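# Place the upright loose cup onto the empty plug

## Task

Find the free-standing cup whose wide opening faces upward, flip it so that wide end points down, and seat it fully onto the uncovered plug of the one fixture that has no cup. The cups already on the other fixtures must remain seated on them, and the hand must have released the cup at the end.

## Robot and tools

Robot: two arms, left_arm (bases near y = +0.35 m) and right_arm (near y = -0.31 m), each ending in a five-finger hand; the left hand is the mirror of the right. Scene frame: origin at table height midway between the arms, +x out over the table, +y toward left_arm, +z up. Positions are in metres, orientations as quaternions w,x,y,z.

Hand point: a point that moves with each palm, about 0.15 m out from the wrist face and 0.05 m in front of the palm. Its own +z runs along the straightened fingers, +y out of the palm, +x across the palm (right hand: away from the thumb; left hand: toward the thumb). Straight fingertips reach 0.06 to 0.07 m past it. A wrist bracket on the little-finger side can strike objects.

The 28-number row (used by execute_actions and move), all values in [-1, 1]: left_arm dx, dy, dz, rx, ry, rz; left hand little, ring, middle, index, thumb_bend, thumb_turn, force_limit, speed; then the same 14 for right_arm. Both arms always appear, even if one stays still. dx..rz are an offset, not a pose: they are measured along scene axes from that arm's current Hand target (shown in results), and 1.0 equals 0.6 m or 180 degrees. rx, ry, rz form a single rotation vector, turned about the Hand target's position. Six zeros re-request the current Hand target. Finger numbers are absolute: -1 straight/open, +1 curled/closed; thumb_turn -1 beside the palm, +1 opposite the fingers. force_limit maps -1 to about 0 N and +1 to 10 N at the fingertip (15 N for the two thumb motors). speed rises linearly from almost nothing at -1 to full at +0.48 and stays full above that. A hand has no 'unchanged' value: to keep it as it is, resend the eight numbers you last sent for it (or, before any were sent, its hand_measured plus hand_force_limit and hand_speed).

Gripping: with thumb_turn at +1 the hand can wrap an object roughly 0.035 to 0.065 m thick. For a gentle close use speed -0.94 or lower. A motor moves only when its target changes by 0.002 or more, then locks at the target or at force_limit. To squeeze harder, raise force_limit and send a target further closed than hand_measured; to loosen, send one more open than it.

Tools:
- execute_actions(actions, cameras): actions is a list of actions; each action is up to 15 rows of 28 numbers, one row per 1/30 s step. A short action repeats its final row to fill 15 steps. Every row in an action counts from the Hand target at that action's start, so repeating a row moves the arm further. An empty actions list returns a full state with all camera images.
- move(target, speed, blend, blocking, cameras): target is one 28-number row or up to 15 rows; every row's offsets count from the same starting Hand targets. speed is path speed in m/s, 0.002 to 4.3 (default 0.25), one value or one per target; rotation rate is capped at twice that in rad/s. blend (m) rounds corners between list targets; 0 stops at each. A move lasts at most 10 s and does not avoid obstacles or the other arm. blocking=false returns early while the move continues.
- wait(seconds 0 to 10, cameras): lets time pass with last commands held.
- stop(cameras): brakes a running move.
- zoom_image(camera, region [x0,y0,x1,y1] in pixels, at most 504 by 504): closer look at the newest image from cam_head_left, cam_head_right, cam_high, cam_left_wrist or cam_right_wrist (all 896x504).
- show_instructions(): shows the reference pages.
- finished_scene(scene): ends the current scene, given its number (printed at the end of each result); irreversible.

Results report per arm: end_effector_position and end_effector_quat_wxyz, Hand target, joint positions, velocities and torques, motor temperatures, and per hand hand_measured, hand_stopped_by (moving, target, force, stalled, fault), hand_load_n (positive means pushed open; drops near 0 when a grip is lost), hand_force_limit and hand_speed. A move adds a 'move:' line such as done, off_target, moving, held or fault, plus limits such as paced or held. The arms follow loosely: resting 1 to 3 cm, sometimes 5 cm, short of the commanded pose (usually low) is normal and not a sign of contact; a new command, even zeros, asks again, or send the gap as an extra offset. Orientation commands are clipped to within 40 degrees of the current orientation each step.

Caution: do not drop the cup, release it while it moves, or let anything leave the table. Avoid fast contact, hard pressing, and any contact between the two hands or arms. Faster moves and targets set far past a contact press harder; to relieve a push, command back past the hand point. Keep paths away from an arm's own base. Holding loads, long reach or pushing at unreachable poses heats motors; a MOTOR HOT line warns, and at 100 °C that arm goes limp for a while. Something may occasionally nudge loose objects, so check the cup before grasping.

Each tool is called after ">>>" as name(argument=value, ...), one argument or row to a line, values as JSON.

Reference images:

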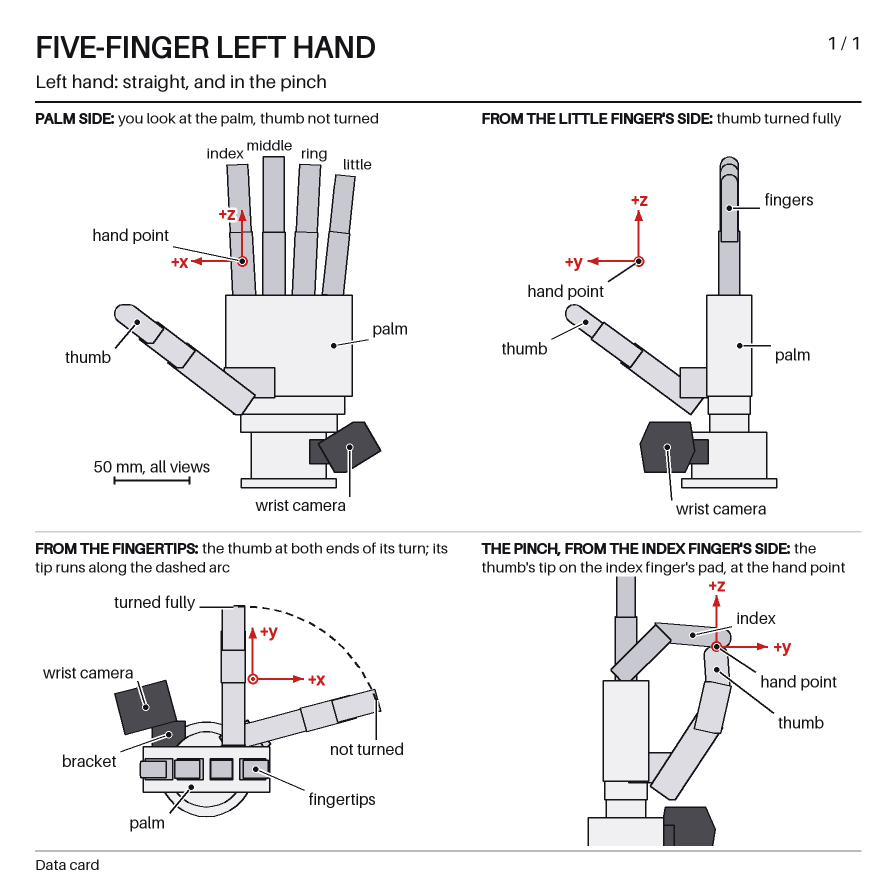

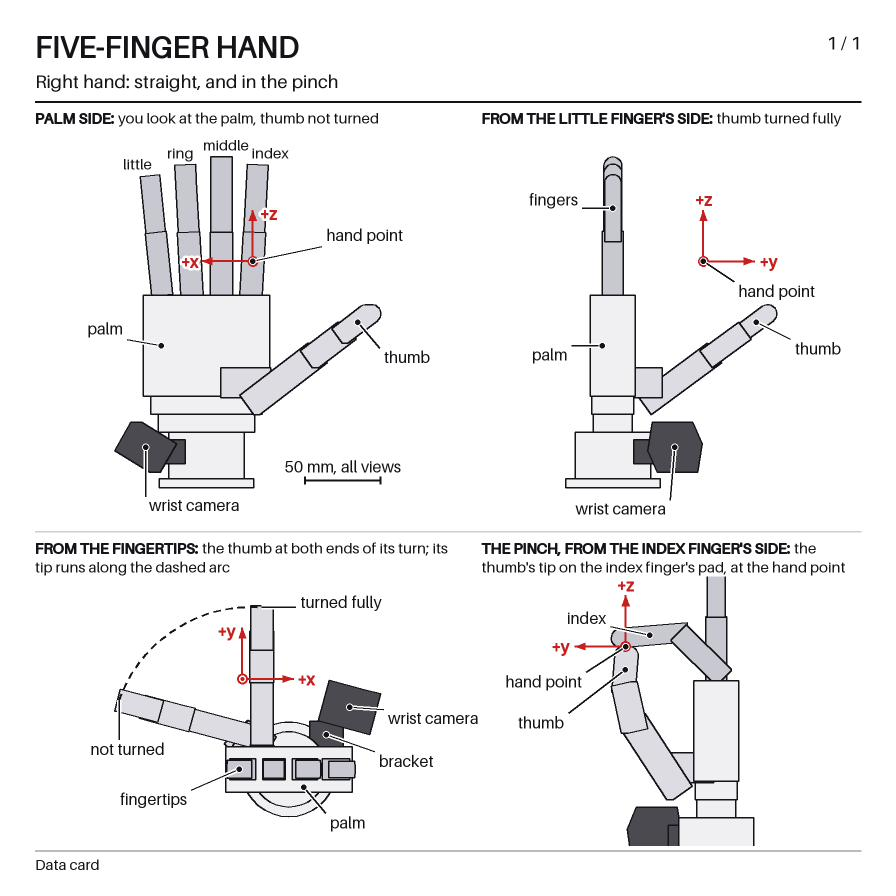

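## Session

>>> execute_actions(
  actions=[],
)

>>> zoom_image(
  camera="cam_high",
  region=[340, 100, 620, 380],
)

>>> zoom_image(
  camera="cam_head_right",
  region=[270, 200, 530, 380],
)

Scene clock: 0.00 s.
left_arm: end_effector_position=(+0.7666, +0.1636, +0.1780) hand_measured=(-1.000, -1.000, -1.000, -1.000, -1.000, -1.000) hand_load_n=(+0.0, +0.0, +0.0, +0.0, +0.0, +0.0) hand_stopped_by=(target, target, target, target, target, target) hand_force_limit=0.00 hand_speed=-0.80 end_effector_quat_wxyz=(+0.368, +0.873, -0.183, +0.262) | right_arm: end_effector_position=(+0.0655, -0.2526, +0.2311) hand_measured=(-1.000, -1.000, -1.000, -1.000, -1.000, -1.000) hand_load_n=(+0.0, +0.0, +0.0, +0.0, +0.0, +0.0) hand_stopped_by=(target, target, target, target, target, target) hand_force_limit=0.00 hand_speed=-0.80 end_effector_quat_wxyz=(-0.140, +0.945, -0.201, +0.219)
Joint positions: left_arm=[0.057 2.191 1.935 -0.815 0.831 -1.383] | right_arm=[1.103 0.365 0.811 -1.614 0.346 -0.121]
Joint velocities: within noise
Joint torques (N m): no reading
Motor temperatures (°C): left_arm=[34 32 34 32 31 33] | right_arm=[37 32 33 33 30 30]
Heat: left arm: hottest waist 34 °C; right arm: hottest waist 37 °C.
Hand target: left_arm +0.7743, +0.1628, +0.2061; +0.367, +0.864, -0.192, +0.286 | right_arm +0.0696, -0.2480, +0.2436; -0.154, +0.941, -0.202, +0.226
camera_calibration:
cam_left_wrist: T_world_to_cam=[[0.670028, 0.635854, -0.383084, -0.556798], [0.374099, 0.156506, 0.914087, -0.475434], [0.641181, -0.755775, -0.133009, -0.228724], [0, 0, 0, 1]] pos_world=[0.697583, 0.255587, 0.190866]
cam_right_wrist: T_world_to_cam=[[-0.107886, -0.972923, -0.204404, -0.197813], [-0.992244, 0.0926065, 0.0829229, 0.0688588], [-0.0617486, 0.211765, -0.975368, 0.403398], [0, 0, 0, 1]] pos_world=[0.0718928, -0.284259, 0.347318]

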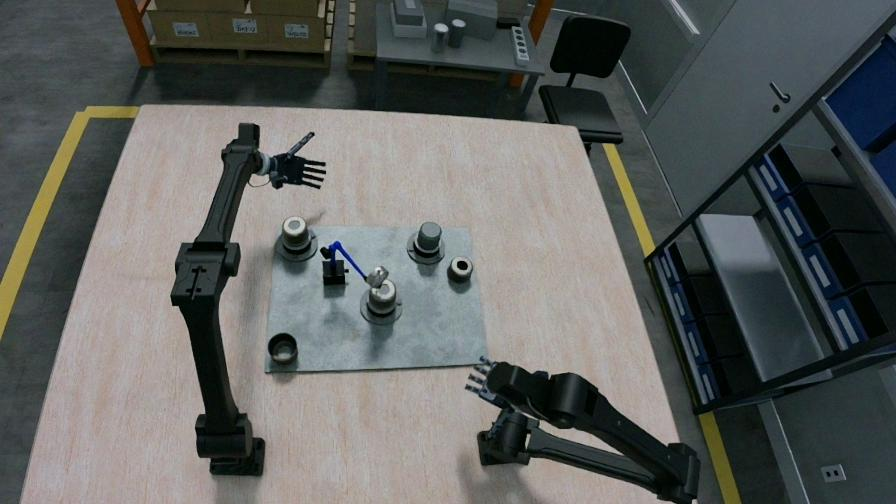

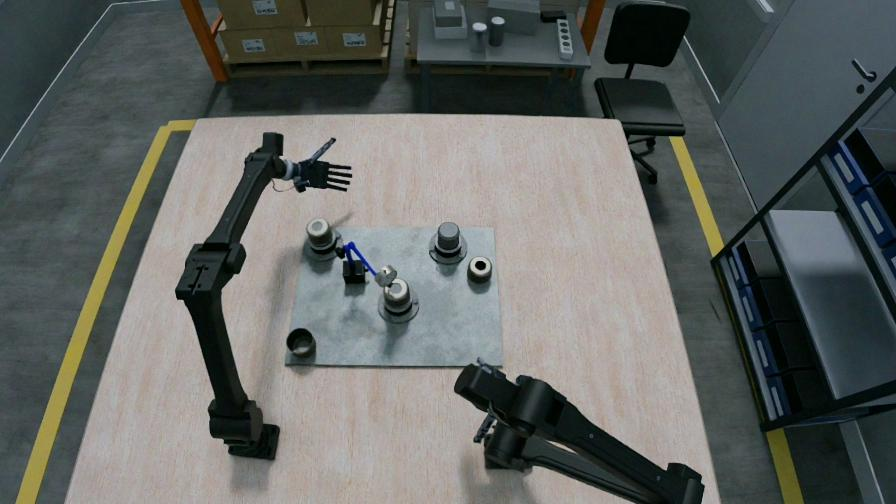

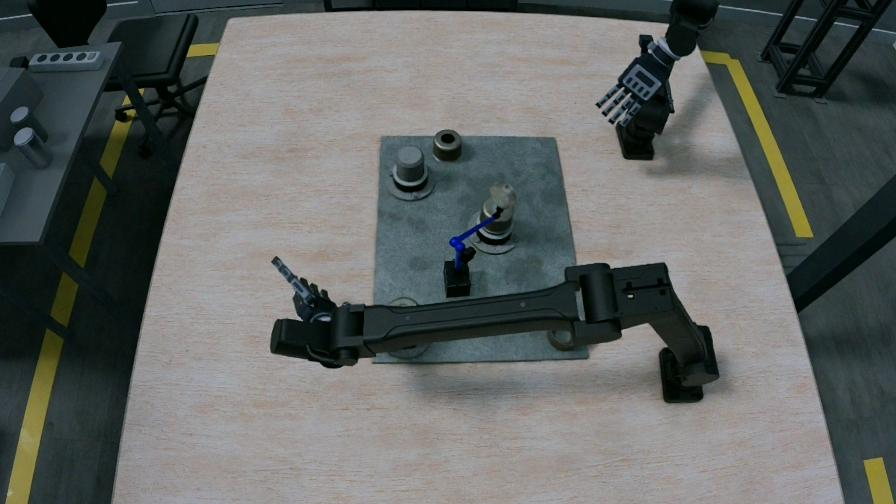

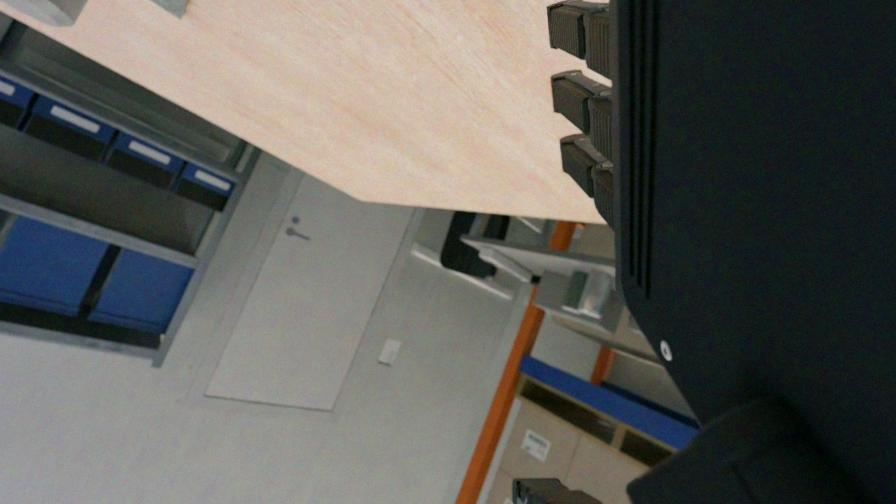

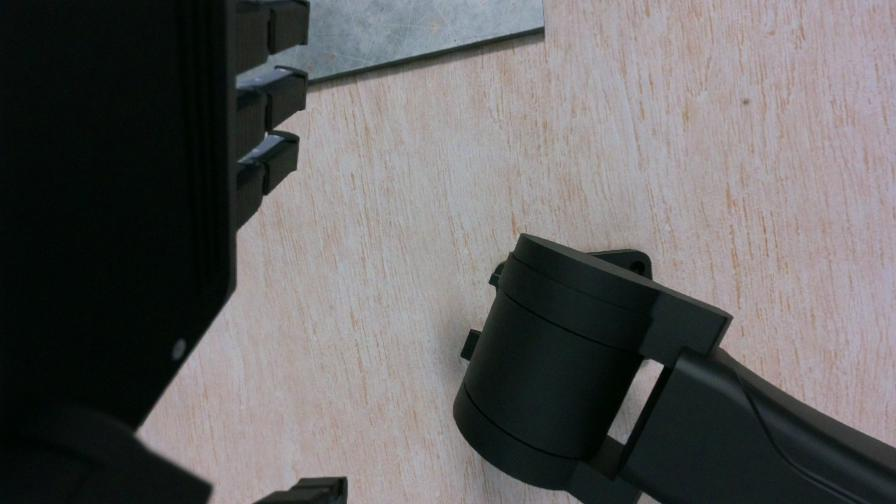

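Scaled by 1.800 from the camera's 896x504 image, which has a finer 1280x720 frame.

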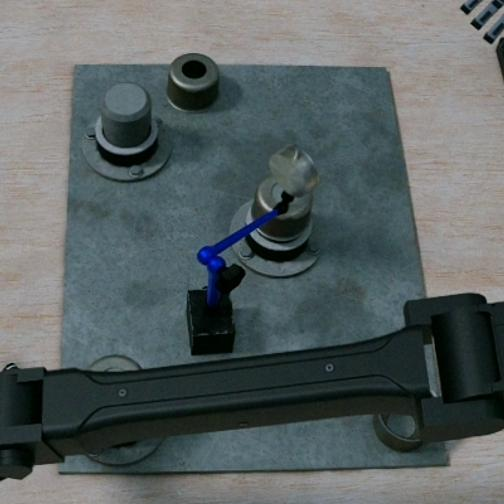

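Scaled by 1.938 from the camera's 896x504 image, which has a finer 1280x720 frame.

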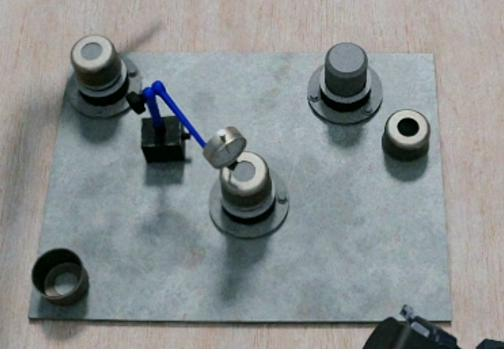

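>>> move(
  target=[
    [-0.132,0.539,0.323,0,0,0.139,-1,-1,-1,-1,-1,-1,0,-0.8, 0.10,0.347,0.127,0.0238,-0.2056,0.166,-1,-1,-1,-1,-1,1,0,0],
    [-0.574,0.762,0.273,0,0,0.26,-1,-1,-1,-1,-1,-1,0,-0.8, 0.217,0.613,0.06,0.038,-0.329,0.2655,-1,-1,-1,-1,-1,1,0,0],
    [-0.574,0.762,0.273,0,0,0.26,-1,-1,-1,-1,-1,-1,0,-0.8, 0.31,0.786,-0.08,0.0476,-0.4111,0.3319,-1,-1,-1,-1,-1,1,0,0],
  ],
  speed=[0.3,0.3,0.25],
  blend=0.04,
  cameras=["all"],
)

Scene clock: 11.07 s.
left_arm: end_effector_position=(+0.4329, +0.6238, +0.3566) hand_measured=(-1.000, -1.000, -1.000, -1.000, -1.000, -1.000) hand_load_n=(+0.0, +0.0, +0.0, +0.0, +0.0, +0.0) hand_stopped_by=(target, target, target, target, target, target) hand_force_limit=0.00 hand_speed=-0.80 end_effector_quat_wxyz=(+0.226, +0.871, +0.179, +0.397) | right_arm: end_effector_position=(+0.2496, +0.2082, +0.1660) hand_measured=(-1.000, -1.000, -1.000, -1.000, -1.000, +1.000) hand_load_n=(+0.0, +0.0, +0.0, -0.5, +0.0, +0.0) hand_stopped_by=(target, target, target, target, target, target) hand_force_limit=0.00 hand_speed=0.00 end_effector_quat_wxyz=(-0.374, +0.612, +0.381, +0.583)
Joint positions: left_arm=[1.022 1.404 1.32 -1.107 0.893 -1.194] | right_arm=[1.248 1.558 0.624 0.894 0.119 -1.552]
Joint torques (N m): left_arm=[0.15 -9.23 8.31 0.47 0.97 0.2] | right_arm=[1.26 -10.75 8.99 3.14 -0.23 -0.27]
Heat: left arm: hottest elbow 36 °C; right arm: hottest waist 37 °C.
Hand target: left_arm +0.4299, +0.6200, +0.3699; +0.223, +0.869, +0.167, +0.408 | right_arm +0.2556, +0.2236, +0.1956; -0.386, +0.586, +0.373, +0.607
Off the commanded pose: left_arm 0.014 m, 2 deg | right_arm 0.034 m, 4 deg.
move: off_target (left_arm, right_arm)
camera_calibration:
cam_left_wrist: T_world_to_cam=[[-0.00846242, 0.929828, -0.367896, -0.452519], [0.122004, 0.366121, 0.922535, -0.610608], [0.992494, -0.0370778, -0.116541, -0.249444], [0, 0, 0, 1]] pos_world=[0.318239, 0.635072, 0.367757]
cam_right_wrist: T_world_to_cam=[[0.857344, -0.446516, 0.256096, -0.169868], [-0.0621029, -0.583613, -0.809654, 0.270993], [0.510984, 0.678247, -0.528087, -0.0606503], [0, 0, 0, 1]] pos_world=[0.193456, 0.123442, 0.230884]

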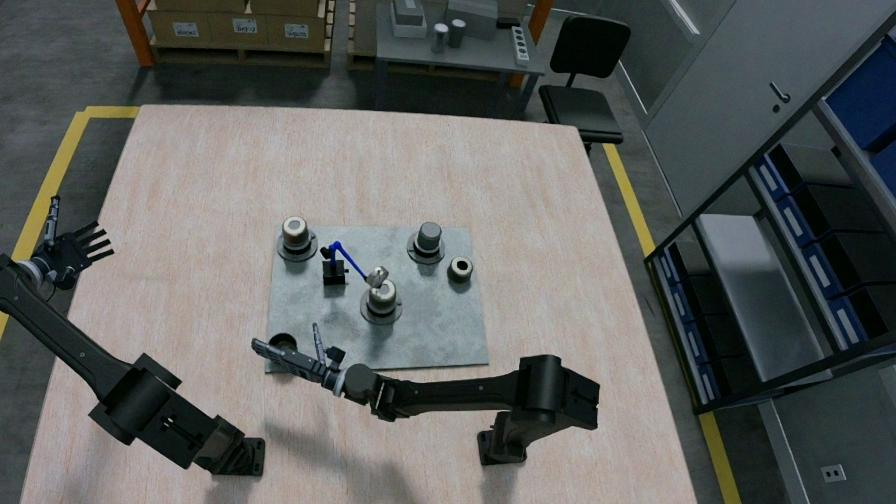

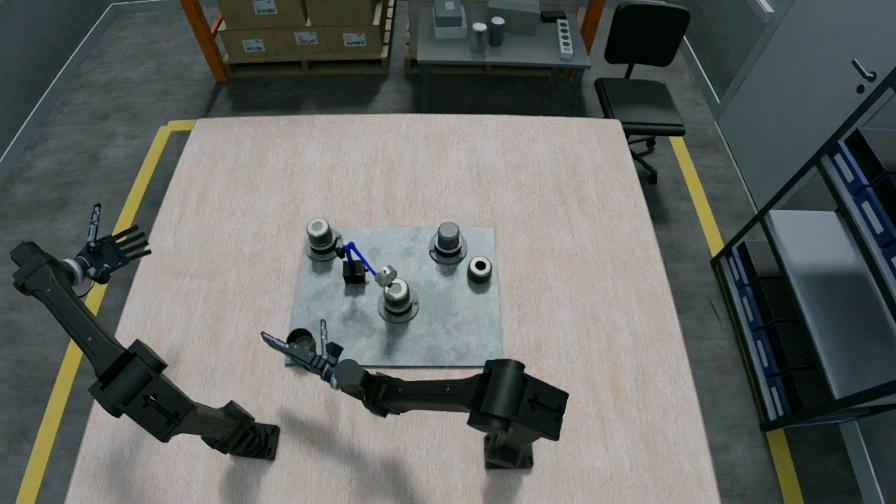

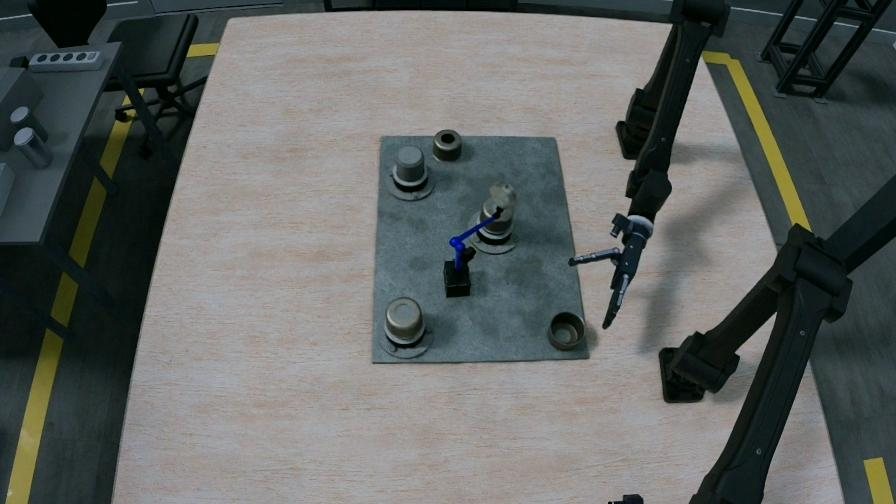

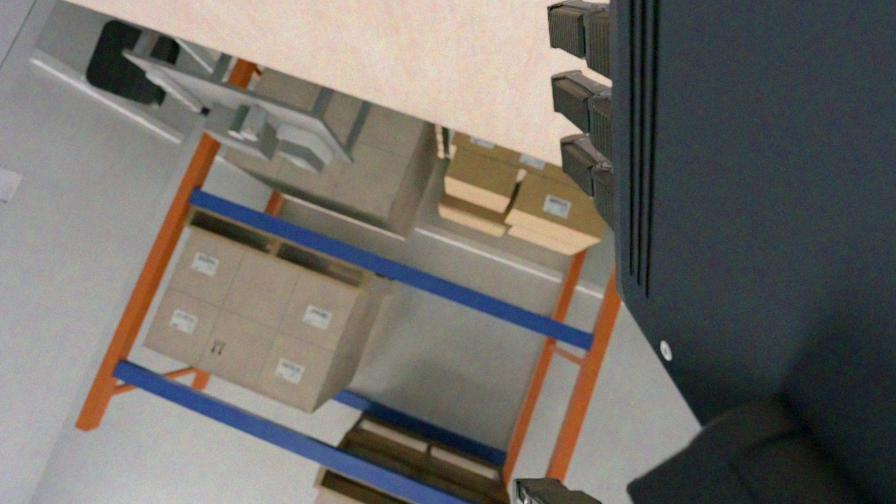

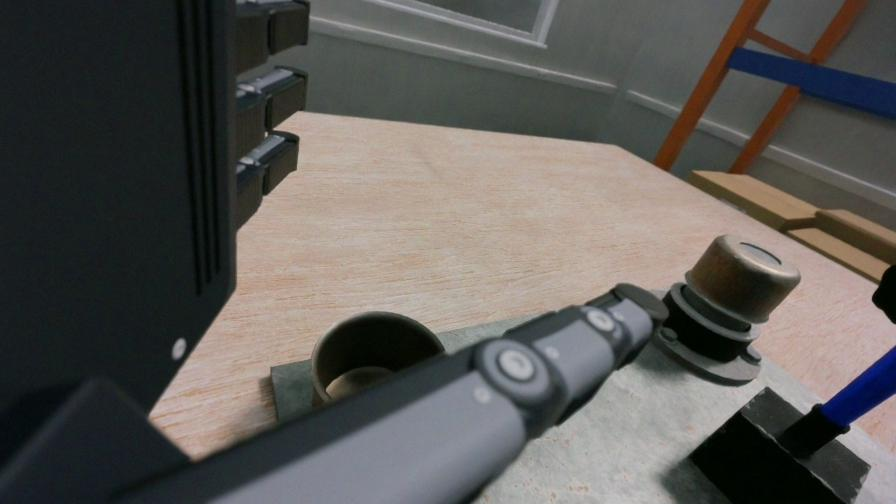

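>>> move(
  target=[0,0,0,0,0,0,-1,-1,-1,-1,-1,-1,0,-0.8, 0.034,0.046,-0.095,0.01,-0.0048,0,-1,-1,-1,-1,-1,1,0,0],
  speed=0.12,
  cameras=["cam_right_wrist"],
)

Scene clock: 14.07 s.
left_arm: end_effector_position=(+0.4329, +0.6238, +0.3566) hand_measured=(-1.000, -1.000, -1.000, -1.000, -1.000, -1.000) hand_load_n=(+0.0, +0.0, +0.0, +0.0, +0.0, +0.0) hand_stopped_by=(target, target, target, target, target, target) hand_force_limit=0.00 hand_speed=-0.80 end_effector_quat_wxyz=(+0.226, +0.871, +0.179, +0.397) | right_arm: end_effector_position=(+0.2700, +0.2356, +0.1112) hand_measured=(-1.000, -1.000, -1.000, -1.000, -1.000, +1.000) hand_load_n=(+0.0, +0.0, +0.0, +0.0, +0.0, +0.0) hand_stopped_by=(target, target, target, target, target, target) hand_force_limit=0.00 hand_speed=0.00 end_effector_quat_wxyz=(-0.381, +0.602, +0.374, +0.594)
Joint positions: left_arm=[1.022 1.404 1.32 -1.107 0.893 -1.194] | right_arm=[1.223 1.808 0.688 1.115 0.096 -1.556]
Joint torques (N m): left_arm=[-0.26 -9 8.24 0.79 0.93 0.17] | right_arm=[1.14 -13.27 7.73 3.15 -0.24 -0.27]
Heat: left arm: hottest elbow 36 °C; right arm: hottest waist 37 °C.
Hand target: left_arm +0.4299, +0.6200, +0.3699; +0.223, +0.869, +0.167, +0.408 | right_arm +0.2760, +0.2512, +0.1386; -0.392, +0.575, +0.366, +0.617
Off the commanded pose: left_arm 0.014 m, 2 deg | right_arm 0.032 m, 4 deg.
move: off_target (left_arm, right_arm)
camera_calibration:
cam_right_wrist: T_world_to_cam=[[0.853095, -0.456014, 0.253537, -0.157427], [-0.0515259, -0.557186, -0.828787, 0.236969], [0.519206, 0.69397, -0.498829, -0.127707], [0, 0, 0, 1]] pos_world=[0.212817, 0.148872, 0.172606]
Images, in order (width x height): cam_right_wrist 896x504.

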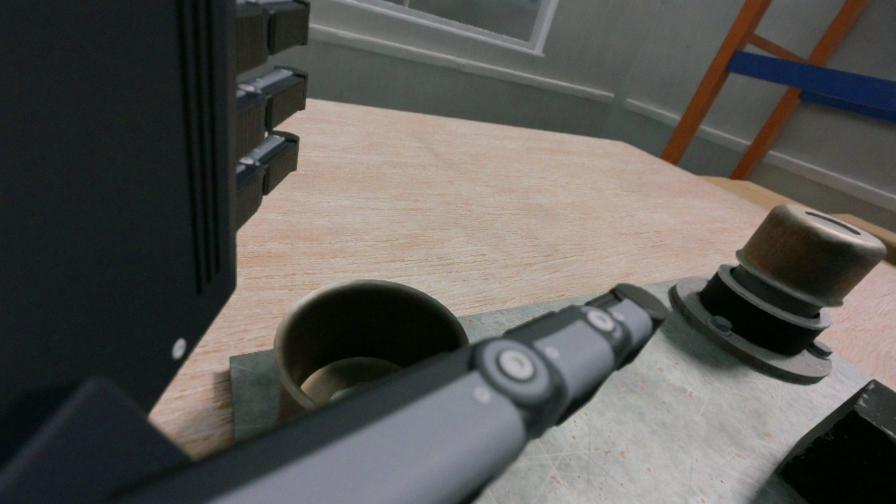

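>>> move(
  target=[0,0,0,0,0,0,-1,-1,-1,-1,-1,-1,0,-0.8, -0.005,-0.0105,-0.08,0,0,0,-1,-1,-1,-1,-1,1,0,0],
  speed=0.09,
  cameras=["cam_right_wrist","cam_high"],
)

Scene clock: 16.10 s.
left_arm: end_effector_position=(+0.4329, +0.6238, +0.3566) hand_measured=(-1.000, -1.000, -1.000, -1.000, -1.000, -1.000) hand_load_n=(+0.0, +0.0, +0.0, +0.0, +0.0, +0.5) hand_stopped_by=(target, target, target, target, target, target) hand_force_limit=0.00 hand_speed=-0.80 end_effector_quat_wxyz=(+0.226, +0.871, +0.179, +0.397) | right_arm: end_effector_position=(+0.2695, +0.2342, +0.0705) hand_measured=(-1.000, -1.000, -1.000, -1.000, -1.000, +1.000) hand_load_n=(+0.0, +0.0, +0.0, +0.0, +0.0, +0.5) hand_stopped_by=(target, target, target, target, target, target) hand_force_limit=0.00 hand_speed=0.00 end_effector_quat_wxyz=(-0.384, +0.598, +0.371, +0.598)
Joint positions: left_arm=[1.022 1.404 1.32 -1.107 0.893 -1.194] | right_arm=[1.223 1.946 0.688 1.267 0.096 -1.556]
Joint torques (N m): left_arm=[0.21 -9.17 8.18 0.59 0.9 0.24] | right_arm=[1.26 -14.04 5.55 3.12 -0.19 -0.27]
Heat: left arm: hottest elbow 36 °C; right arm: hottest waist 37 °C.
Hand target: left_arm +0.4299, +0.6200, +0.3699; +0.223, +0.869, +0.167, +0.408 | right_arm +0.2730, +0.2449, +0.0906; -0.392, +0.575, +0.366, +0.617
Off the commanded pose: left_arm 0.014 m, 2 deg | right_arm 0.023 m, 4 deg.
move: off_target (left_arm, right_arm)
camera_calibration:
cam_right_wrist: T_world_to_cam=[[0.851925, -0.459279, 0.251568, -0.146162], [-0.0475958, -0.546323, -0.836221, 0.199283], [0.521497, 0.700424, -0.487286, -0.149766], [0, 0, 0, 1]] pos_world=[0.212107, 0.146643, 0.130435]
Images, in order (width x height): cam_high 896x504, cam_right_wrist 896x504.

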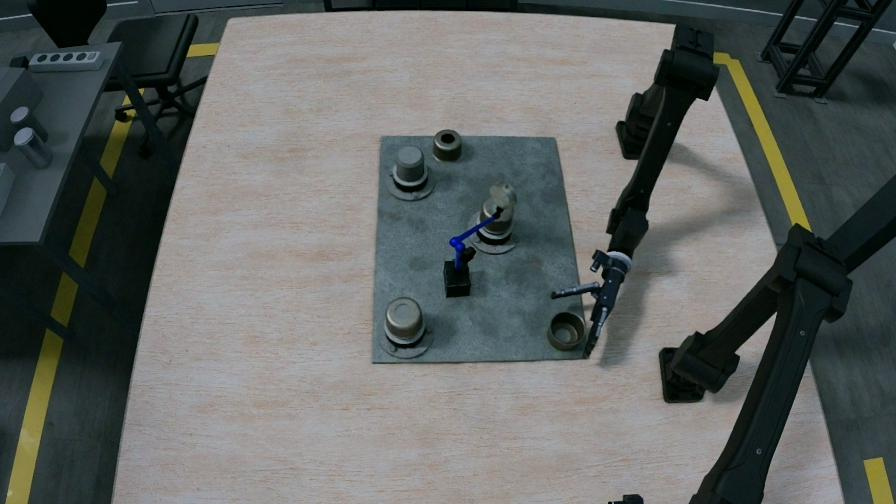

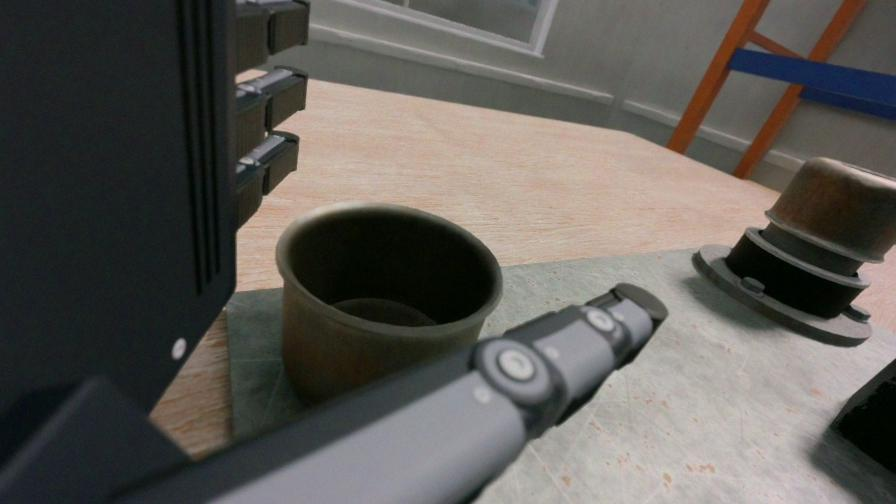

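>>> move(
  target=[
    [0,0,0,0,0,0,-1,-1,-1,-1,-1,-1,0,-0.8, -0.009,-0.02,-0.01,0,0,0,-1,-1,-1,-1,-1,1,0,0],
    [0,0,0,0,0,0,-1,-1,-1,-1,-1,-1,0,-0.8, -0.008,-0.018,-0.055,0,0,0,-1,-1,-1,-1,-1,1,0,0],
  ],
  speed=0.06,
  cameras=["cam_right_wrist"],
)

Scene clock: 18.87 s.
left_arm: end_effector_position=(+0.4329, +0.6238, +0.3566) hand_measured=(-1.000, -1.000, -1.000, -1.000, -1.000, -1.000) hand_load_n=(+0.0, +0.0, +0.0, +0.0, +0.0, +0.0) hand_stopped_by=(target, target, target, target, target, target) hand_force_limit=0.00 hand_speed=-0.80 end_effector_quat_wxyz=(+0.226, +0.871, +0.179, +0.397) | right_arm: end_effector_position=(+0.2665, +0.2259, +0.0410) hand_measured=(-1.000, -1.000, -1.000, -1.000, -1.000, +1.000) hand_load_n=(+0.0, +0.0, +0.0, +0.0, +0.0, +0.5) hand_stopped_by=(target, target, target, target, target, target) hand_force_limit=0.00 hand_speed=0.00 end_effector_quat_wxyz=(-0.385, +0.596, +0.369, +0.600)
Joint positions: left_arm=[1.022 1.404 1.32 -1.107 0.893 -1.194] | right_arm=[1.223 2.043 0.677 1.382 0.096 -1.556]
Joint torques (N m): left_arm=[0.09 -10.11 8.12 0.69 0.86 0.18] | right_arm=[1.44 -14.27 4.19 3.14 -0.12 -0.27]
Heat: left arm: hottest elbow 36 °C; right arm: hottest waist 37 °C.
Hand target: left_arm +0.4299, +0.6200, +0.3699; +0.223, +0.869, +0.167, +0.408 | right_arm +0.2682, +0.2341, +0.0576; -0.392, +0.575, +0.366, +0.617
Off the commanded pose: left_arm 0.014 m, 2 deg | right_arm 0.019 m, 3 deg.
move: off_target (left_arm, right_arm)
camera_calibration:
cam_right_wrist: T_world_to_cam=[[0.851253, -0.461101, 0.250508, -0.139258], [-0.0453931, -0.540295, -0.84025, 0.168164], [0.522788, 0.703894, -0.480859, -0.158236], [0, 0, 0, 1]] pos_world=[0.208901, 0.138028, 0.100096]
Images, in order (width x height): cam_right_wrist 896x504.

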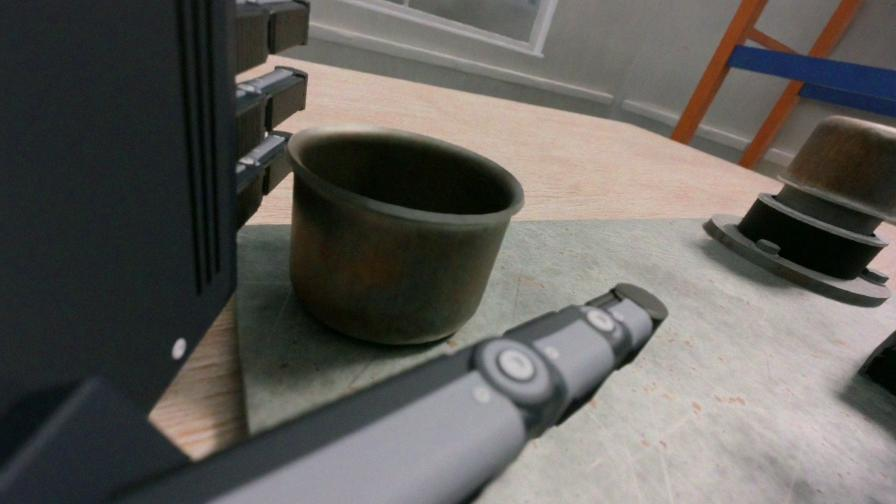

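>>> move(
  target=[0,0,0,0,0,0,-1,-1,-1,-1,-1,-1,0,-0.8, 0,0,-0.011,0,0,0,-1,-1,-1,-1,-0.6,1,0,-0.6],
  speed=0.05,
  cameras=["cam_right_wrist"],
)

Scene clock: 20.80 s.
left_arm: end_effector_position=(+0.4329, +0.6238, +0.3566) hand_measured=(-1.000, -1.000, -1.000, -1.000, -1.000, -1.000) hand_load_n=(+0.0, +0.0, +0.0, +0.0, -0.5, +0.0) hand_stopped_by=(target, target, target, target, target, target) hand_force_limit=0.00 hand_speed=-0.80 end_effector_quat_wxyz=(+0.226, +0.871, +0.179, +0.397) | right_arm: end_effector_position=(+0.2660, +0.2247, +0.0349) hand_measured=(-1.000, -1.000, -1.000, -1.000, -0.600, +1.000) hand_load_n=(+0.0, +0.0, +0.0, +0.0, +0.0, +0.5) hand_stopped_by=(target, target, target, target, target, target) hand_force_limit=0.00 hand_speed=-0.60 end_effector_quat_wxyz=(-0.385, +0.597, +0.369, +0.599)
Joint positions: left_arm=[1.022 1.404 1.32 -1.107 0.893 -1.194] | right_arm=[1.223 2.061 0.677 1.399 0.096 -1.556]
Joint torques (N m): left_arm=[-0.67 -9.29 8.16 0.64 0.91 0.2] | right_arm=[1.44 -14.1 4.36 3.12 -0.12 -0.26]
Heat: left arm: hottest elbow 36 °C; right arm: hottest waist 37 °C.
Hand target: left_arm +0.4299, +0.6200, +0.3699; +0.223, +0.869, +0.167, +0.408 | right_arm +0.2682, +0.2341, +0.0510; -0.392, +0.575, +0.366, +0.617
Off the commanded pose: left_arm 0.014 m, 2 deg | right_arm 0.019 m, 3 deg.
move: off_target (left_arm, right_arm)
camera_calibration:
cam_right_wrist: T_world_to_cam=[[0.851364, -0.460754, 0.250769, -0.138089], [-0.0458164, -0.541527, -0.839434, 0.162728], [0.522571, 0.703175, -0.482146, -0.159753], [0, 0, 0, 1]] pos_world=[0.208502, 0.136831, 0.0942037]
Images, in order (width x height): cam_right_wrist 896x504.

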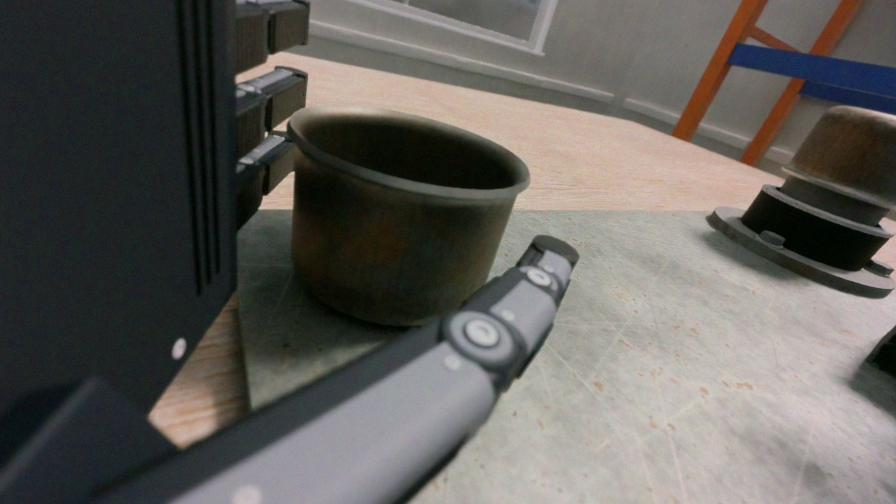

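>>> execute_actions(
  actions=[
    [[0,0,0,0,0,0,-1,-1,-1,-1,-1,-1,0,-0.8, 0,0,0,0,0,0,-1,-1,0.2,0.2,0.1,1,0.4,-0.92]],
  ],
  cameras=["cam_right_wrist"],
)

Scene clock: 23.50 s.
left_arm: end_effector_position=(+0.4329, +0.6238, +0.3566) hand_measured=(-1.000, -1.000, -1.000, -1.000, -1.000, -1.000) hand_load_n=(+0.0, +0.0, +0.0, +0.0, +0.0, +0.0) hand_stopped_by=(target, target, target, target, target, target) hand_force_limit=0.00 hand_speed=-0.80 end_effector_quat_wxyz=(+0.226, +0.871, +0.179, +0.397) | right_arm: end_effector_position=(+0.2585, +0.2293, +0.0350) hand_measured=(-1.000, -1.000, -0.630, -0.570, -0.418, +1.000) hand_load_n=(+0.0, +0.0, +3.5, +7.0, +14.0, +1.0) hand_stopped_by=(target, target, force, force, force, target) hand_force_limit=0.40 hand_speed=-0.92 end_effector_quat_wxyz=(-0.391, +0.592, +0.377, +0.595)
Joint positions: left_arm=[1.022 1.404 1.32 -1.107 0.893 -1.194] | right_arm=[1.234 2.061 0.677 1.399 0.083 -1.557]
Joint velocities: left_arm=[within noise] | right_arm=[0.005 -0.044 -0.007 -0.007 -0.007 -0.037]
Joint torques (N m): left_arm=[-0.03 -8.82 7.99 0.8 0.96 0.22] | right_arm=[1.49 -14.15 4.37 3.14 -0.12 -0.24]
Heat: left arm: hottest elbow 37 °C; right arm: hottest waist 37 °C.
Hand target: left_arm +0.4299, +0.6200, +0.3699; +0.223, +0.869, +0.167, +0.408 | right_arm +0.2682, +0.2341, +0.0510; -0.392, +0.575, +0.366, +0.617
Off the commanded pose: left_arm 0.014 m, 2 deg | right_arm 0.019 m, 3 deg.
Step readings (end_effector_position of left_arm | right_arm):
0: (+0.4329, +0.6238, +0.3566) | (+0.2660, +0.2247, +0.0349)
1: (+0.4329, +0.6238, +0.3566) | (+0.2660, +0.2247, +0.0349)
2: (+0.4329, +0.6238, +0.3566) | (+0.2660, +0.2247, +0.0349)
4: (+0.4329, +0.6238, +0.3566) | (+0.2660, +0.2247, +0.0349)
8: (+0.4329, +0.6238, +0.3566) | (+0.2660, +0.2247, +0.0349)
15: (+0.4329, +0.6238, +0.3566) | (+0.2660, +0.2247, +0.0349)
camera_calibration:
cam_right_wrist: T_world_to_cam=[[0.861317, -0.440925, 0.252423, -0.136736], [-0.0320728, -0.543027, -0.839103, 0.161678], [0.507054, 0.714638, -0.48186, -0.157672], [0, 0, 0, 1]] pos_world=[0.202906, 0.140183, 0.0942038]
Images, in order (width x height): cam_right_wrist 896x504.

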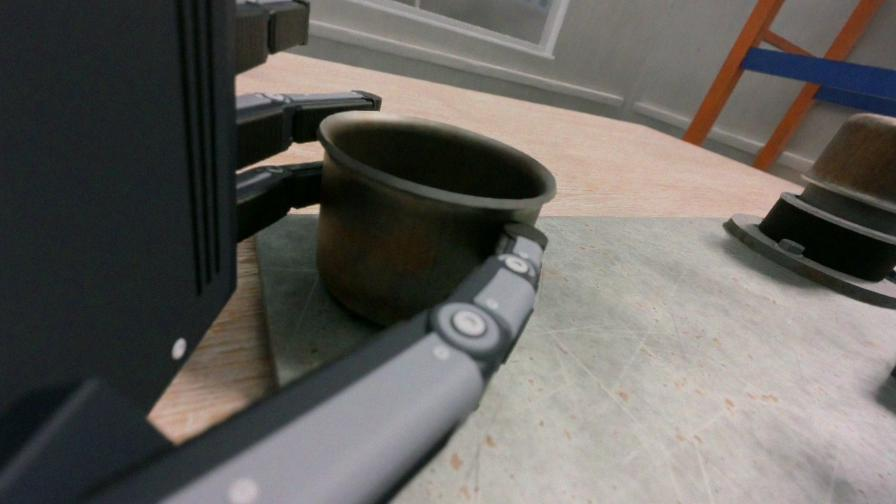

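>>> execute_actions(
  actions=[
    [[0,0,0,0,0,0,-1,-1,-1,-1,-1,-1,0,-0.8, 0,0,0,0,0,0,-1,-1,0.25,0.25,0.1,1,0.5,-0.94]],
  ],
)

Scene clock: 25.87 s.
left_arm: end_effector_position=(+0.4329, +0.6238, +0.3566) hand_measured=(-1.000, -1.000, -1.000, -1.000, -1.000, -1.000) hand_load_n=(+0.0, +0.0, +0.0, +0.0, +0.0, +0.5) hand_stopped_by=(target, target, target, target, target, target) hand_force_limit=0.00 hand_speed=-0.80 end_effector_quat_wxyz=(+0.226, +0.871, +0.179, +0.397) | right_arm: end_effector_position=(+0.2585, +0.2293, +0.0350) hand_measured=(-1.000, -1.000, -0.614, -0.566, -0.418, +1.000) hand_load_n=(+0.0, +0.0, +7.5, +5.0, +16.5, +1.5) hand_stopped_by=(target, target, force, force, force, target) hand_force_limit=0.50 hand_speed=-0.94 end_effector_quat_wxyz=(-0.391, +0.592, +0.377, +0.595)
Joint positions: left_arm=[1.022 1.404 1.32 -1.107 0.893 -1.194] | right_arm=[1.234 2.061 0.677 1.399 0.083 -1.557]
Joint torques (N m): left_arm=[-0.09 -9.29 7.9 0.53 0.89 0.27] | right_arm=[1.49 -14.15 4.38 3.12 -0.12 -0.24]
Heat: left arm: hottest elbow 37 °C; right arm: hottest waist 37 °C.
Hand target: left_arm +0.4299, +0.6200, +0.3699; +0.223, +0.869, +0.167, +0.408 | right_arm +0.2682, +0.2341, +0.0510; -0.392, +0.575, +0.366, +0.617
Off the commanded pose: left_arm 0.014 m, 2 deg | right_arm 0.019 m, 3 deg.
Step readings (end_effector_position of left_arm | right_arm):
0: (+0.4329, +0.6238, +0.3566) | (+0.2585, +0.2293, +0.0350)
1: (+0.4329, +0.6238, +0.3566) | (+0.2585, +0.2293, +0.0350)
2: (+0.4329, +0.6238, +0.3566) | (+0.2585, +0.2293, +0.0350)
4: (+0.4329, +0.6238, +0.3566) | (+0.2585, +0.2293, +0.0350)
8: (+0.4329, +0.6238, +0.3566) | (+0.2585, +0.2293, +0.0350)
15: (+0.4329, +0.6238, +0.3566) | (+0.2585, +0.2293, +0.0350)

>>> execute_actions(
  actions=[
    [[0,0,0,0,0,0,-1,-1,-1,-1,-1,-1,0,-0.8, 0,0,0,0,0,0,-1,-1,0.25,0.3,0.1,1,0.6,-0.95]],
  ],
)

Scene clock: 27.03 s.
left_arm: end_effector_position=(+0.4329, +0.6238, +0.3566) hand_measured=(-1.000, -1.000, -1.000, -1.000, -1.000, -1.000) hand_load_n=(+0.0, +0.0, +0.0, +0.0, +0.0, +0.0) hand_stopped_by=(target, target, target, target, target, target) hand_force_limit=0.00 hand_speed=-0.80 end_effector_quat_wxyz=(+0.226, +0.871, +0.179, +0.397) | right_arm: end_effector_position=(+0.2583, +0.2295, +0.0350) hand_measured=(-1.000, -1.000, -0.614, -0.554, -0.418, +1.000) hand_load_n=(+0.0, +0.0, +5.0, +9.0, +18.0, +1.0) hand_stopped_by=(target, target, force, force, force, target) hand_force_limit=0.60 hand_speed=-0.95 end_effector_quat_wxyz=(-0.392, +0.592, +0.377, +0.595)
Joint positions: left_arm=[1.022 1.404 1.32 -1.107 0.893 -1.194] | right_arm=[1.234 2.061 0.677 1.399 0.082 -1.557]
Joint torques (N m): left_arm=[-0.26 -9.99 8.08 0.55 0.91 0.23] | right_arm=[1.49 -14.21 4.37 3.14 -0.11 -0.24]
Heat: left arm: hottest elbow 37 °C; right arm: hottest waist 37 °C.
Hand target: left_arm +0.4299, +0.6200, +0.3699; +0.223, +0.869, +0.167, +0.408 | right_arm +0.2682, +0.2341, +0.0510; -0.392, +0.575, +0.366, +0.617
Off the commanded pose: left_arm 0.014 m, 2 deg | right_arm 0.019 m, 3 deg.
Step readings (end_effector_position of left_arm | right_arm):
0: (+0.4329, +0.6238, +0.3566) | (+0.2585, +0.2293, +0.0350)
1: (+0.4329, +0.6238, +0.3566) | (+0.2585, +0.2293, +0.0350)
2: (+0.4329, +0.6238, +0.3566) | (+0.2585, +0.2293, +0.0350)
4: (+0.4329, +0.6238, +0.3566) | (+0.2583, +0.2295, +0.0350)
8: (+0.4329, +0.6238, +0.3566) | (+0.2583, +0.2295, +0.0350)
15: (+0.4329, +0.6238, +0.3566) | (+0.2583, +0.2295, +0.0350)

>>> move(
  target=[
    [0,0,0,0,0,0,-1,-1,-1,-1,-1,-1,0,-0.8, 0,0,0.1,0,0,0,-1,-1,0.25,0.3,0.1,1,0.6,-0.95],
    [0,0,0,0,0,0,-1,-1,-1,-1,-1,-1,0,-0.8, -0.102,-0.381,0.315,0,0,-0.0833,-1,-1,0.25,0.3,0.1,1,0.6,-0.95],
    [0,0,0,0,0,0,-1,-1,-1,-1,-1,-1,0,-0.8, 0.083,-0.5835,0.315,0.3462,0.3706,-0.1562,-1,-1,0.25,0.3,0.1,1,0.6,-0.95],
  ],
  speed=[0.07,0.15,0.18],
  blend=0.03,
  cameras=["cam_right_wrist","cam_head_right"],
)

Scene clock: 42.50 s.
left_arm: end_effector_position=(+0.4329, +0.6238, +0.3566) hand_measured=(-1.000, -1.000, -1.000, -1.000, -1.000, -1.000) hand_load_n=(+0.0, +0.0, +0.0, +0.0, +0.0, +0.0) hand_stopped_by=(target, target, target, target, target, target) hand_force_limit=0.00 hand_speed=-0.80 end_effector_quat_wxyz=(+0.226, +0.871, +0.179, +0.397) | right_arm: end_effector_position=(+0.3018, -0.1276, +0.1813) hand_measured=(-1.000, -1.000, -0.614, -0.554, -0.420, +1.000) hand_load_n=(+0.0, +0.0, +4.5, +8.0, +19.0, +0.5) hand_stopped_by=(target, target, force, force, force, target) hand_force_limit=0.60 hand_speed=-0.95 end_effector_quat_wxyz=(-0.559, +0.630, -0.391, +0.372)
Joint positions: left_arm=[1.022 1.404 1.32 -1.107 0.893 -1.194] | right_arm=[0.451 0.561 0.223 0.239 0.02 -0.029]
Joint torques (N m): left_arm=[0.15 -8.7 8.03 0.72 0.89 0.16] | right_arm=[1.26 0.09 15.25 1.8 -0.21 0.19]
Heat: left arm: hottest elbow 38 °C; right arm: hottest waist 37 °C.
Hand target: left_arm +0.4299, +0.6200, +0.3699; +0.223, +0.869, +0.167, +0.408 | right_arm +0.3180, -0.1160, +0.2400; -0.597, +0.596, -0.380, +0.380
Off the commanded pose: left_arm 0.014 m, 2 deg | right_arm 0.062 m, 6 deg.
move: off_target (left_arm, right_arm)
camera_calibration:
cam_right_wrist: T_world_to_cam=[[-0.00205604, -0.328035, -0.944664, 0.123657], [-0.833712, 0.522203, -0.179521, 0.35042], [0.552195, 0.787208, -0.27456, 0.104006], [0, 0, 0, 1]] pos_world=[0.234972, -0.224301, 0.208278]
Images, in order (width x height): cam_head_right 896x504, cam_right_wrist 896x504.

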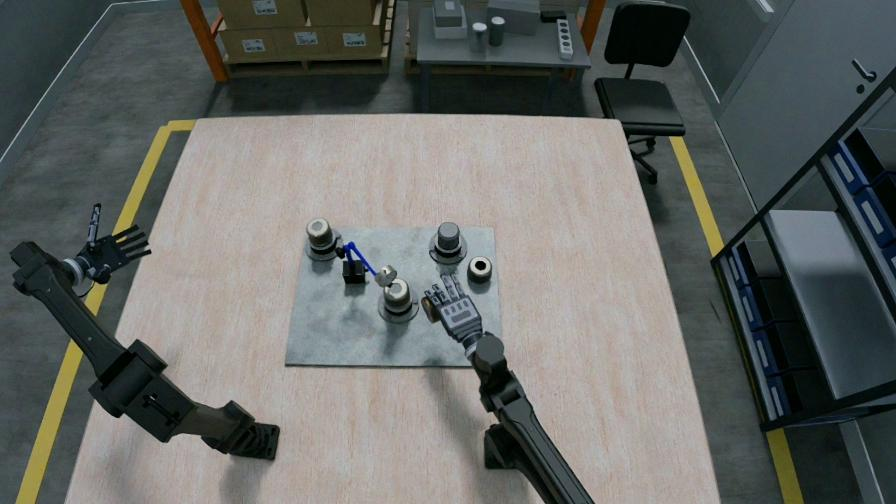

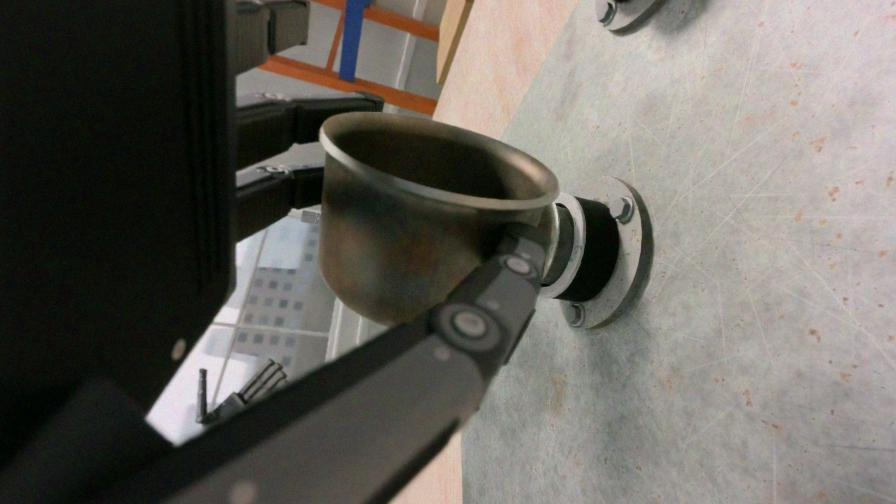

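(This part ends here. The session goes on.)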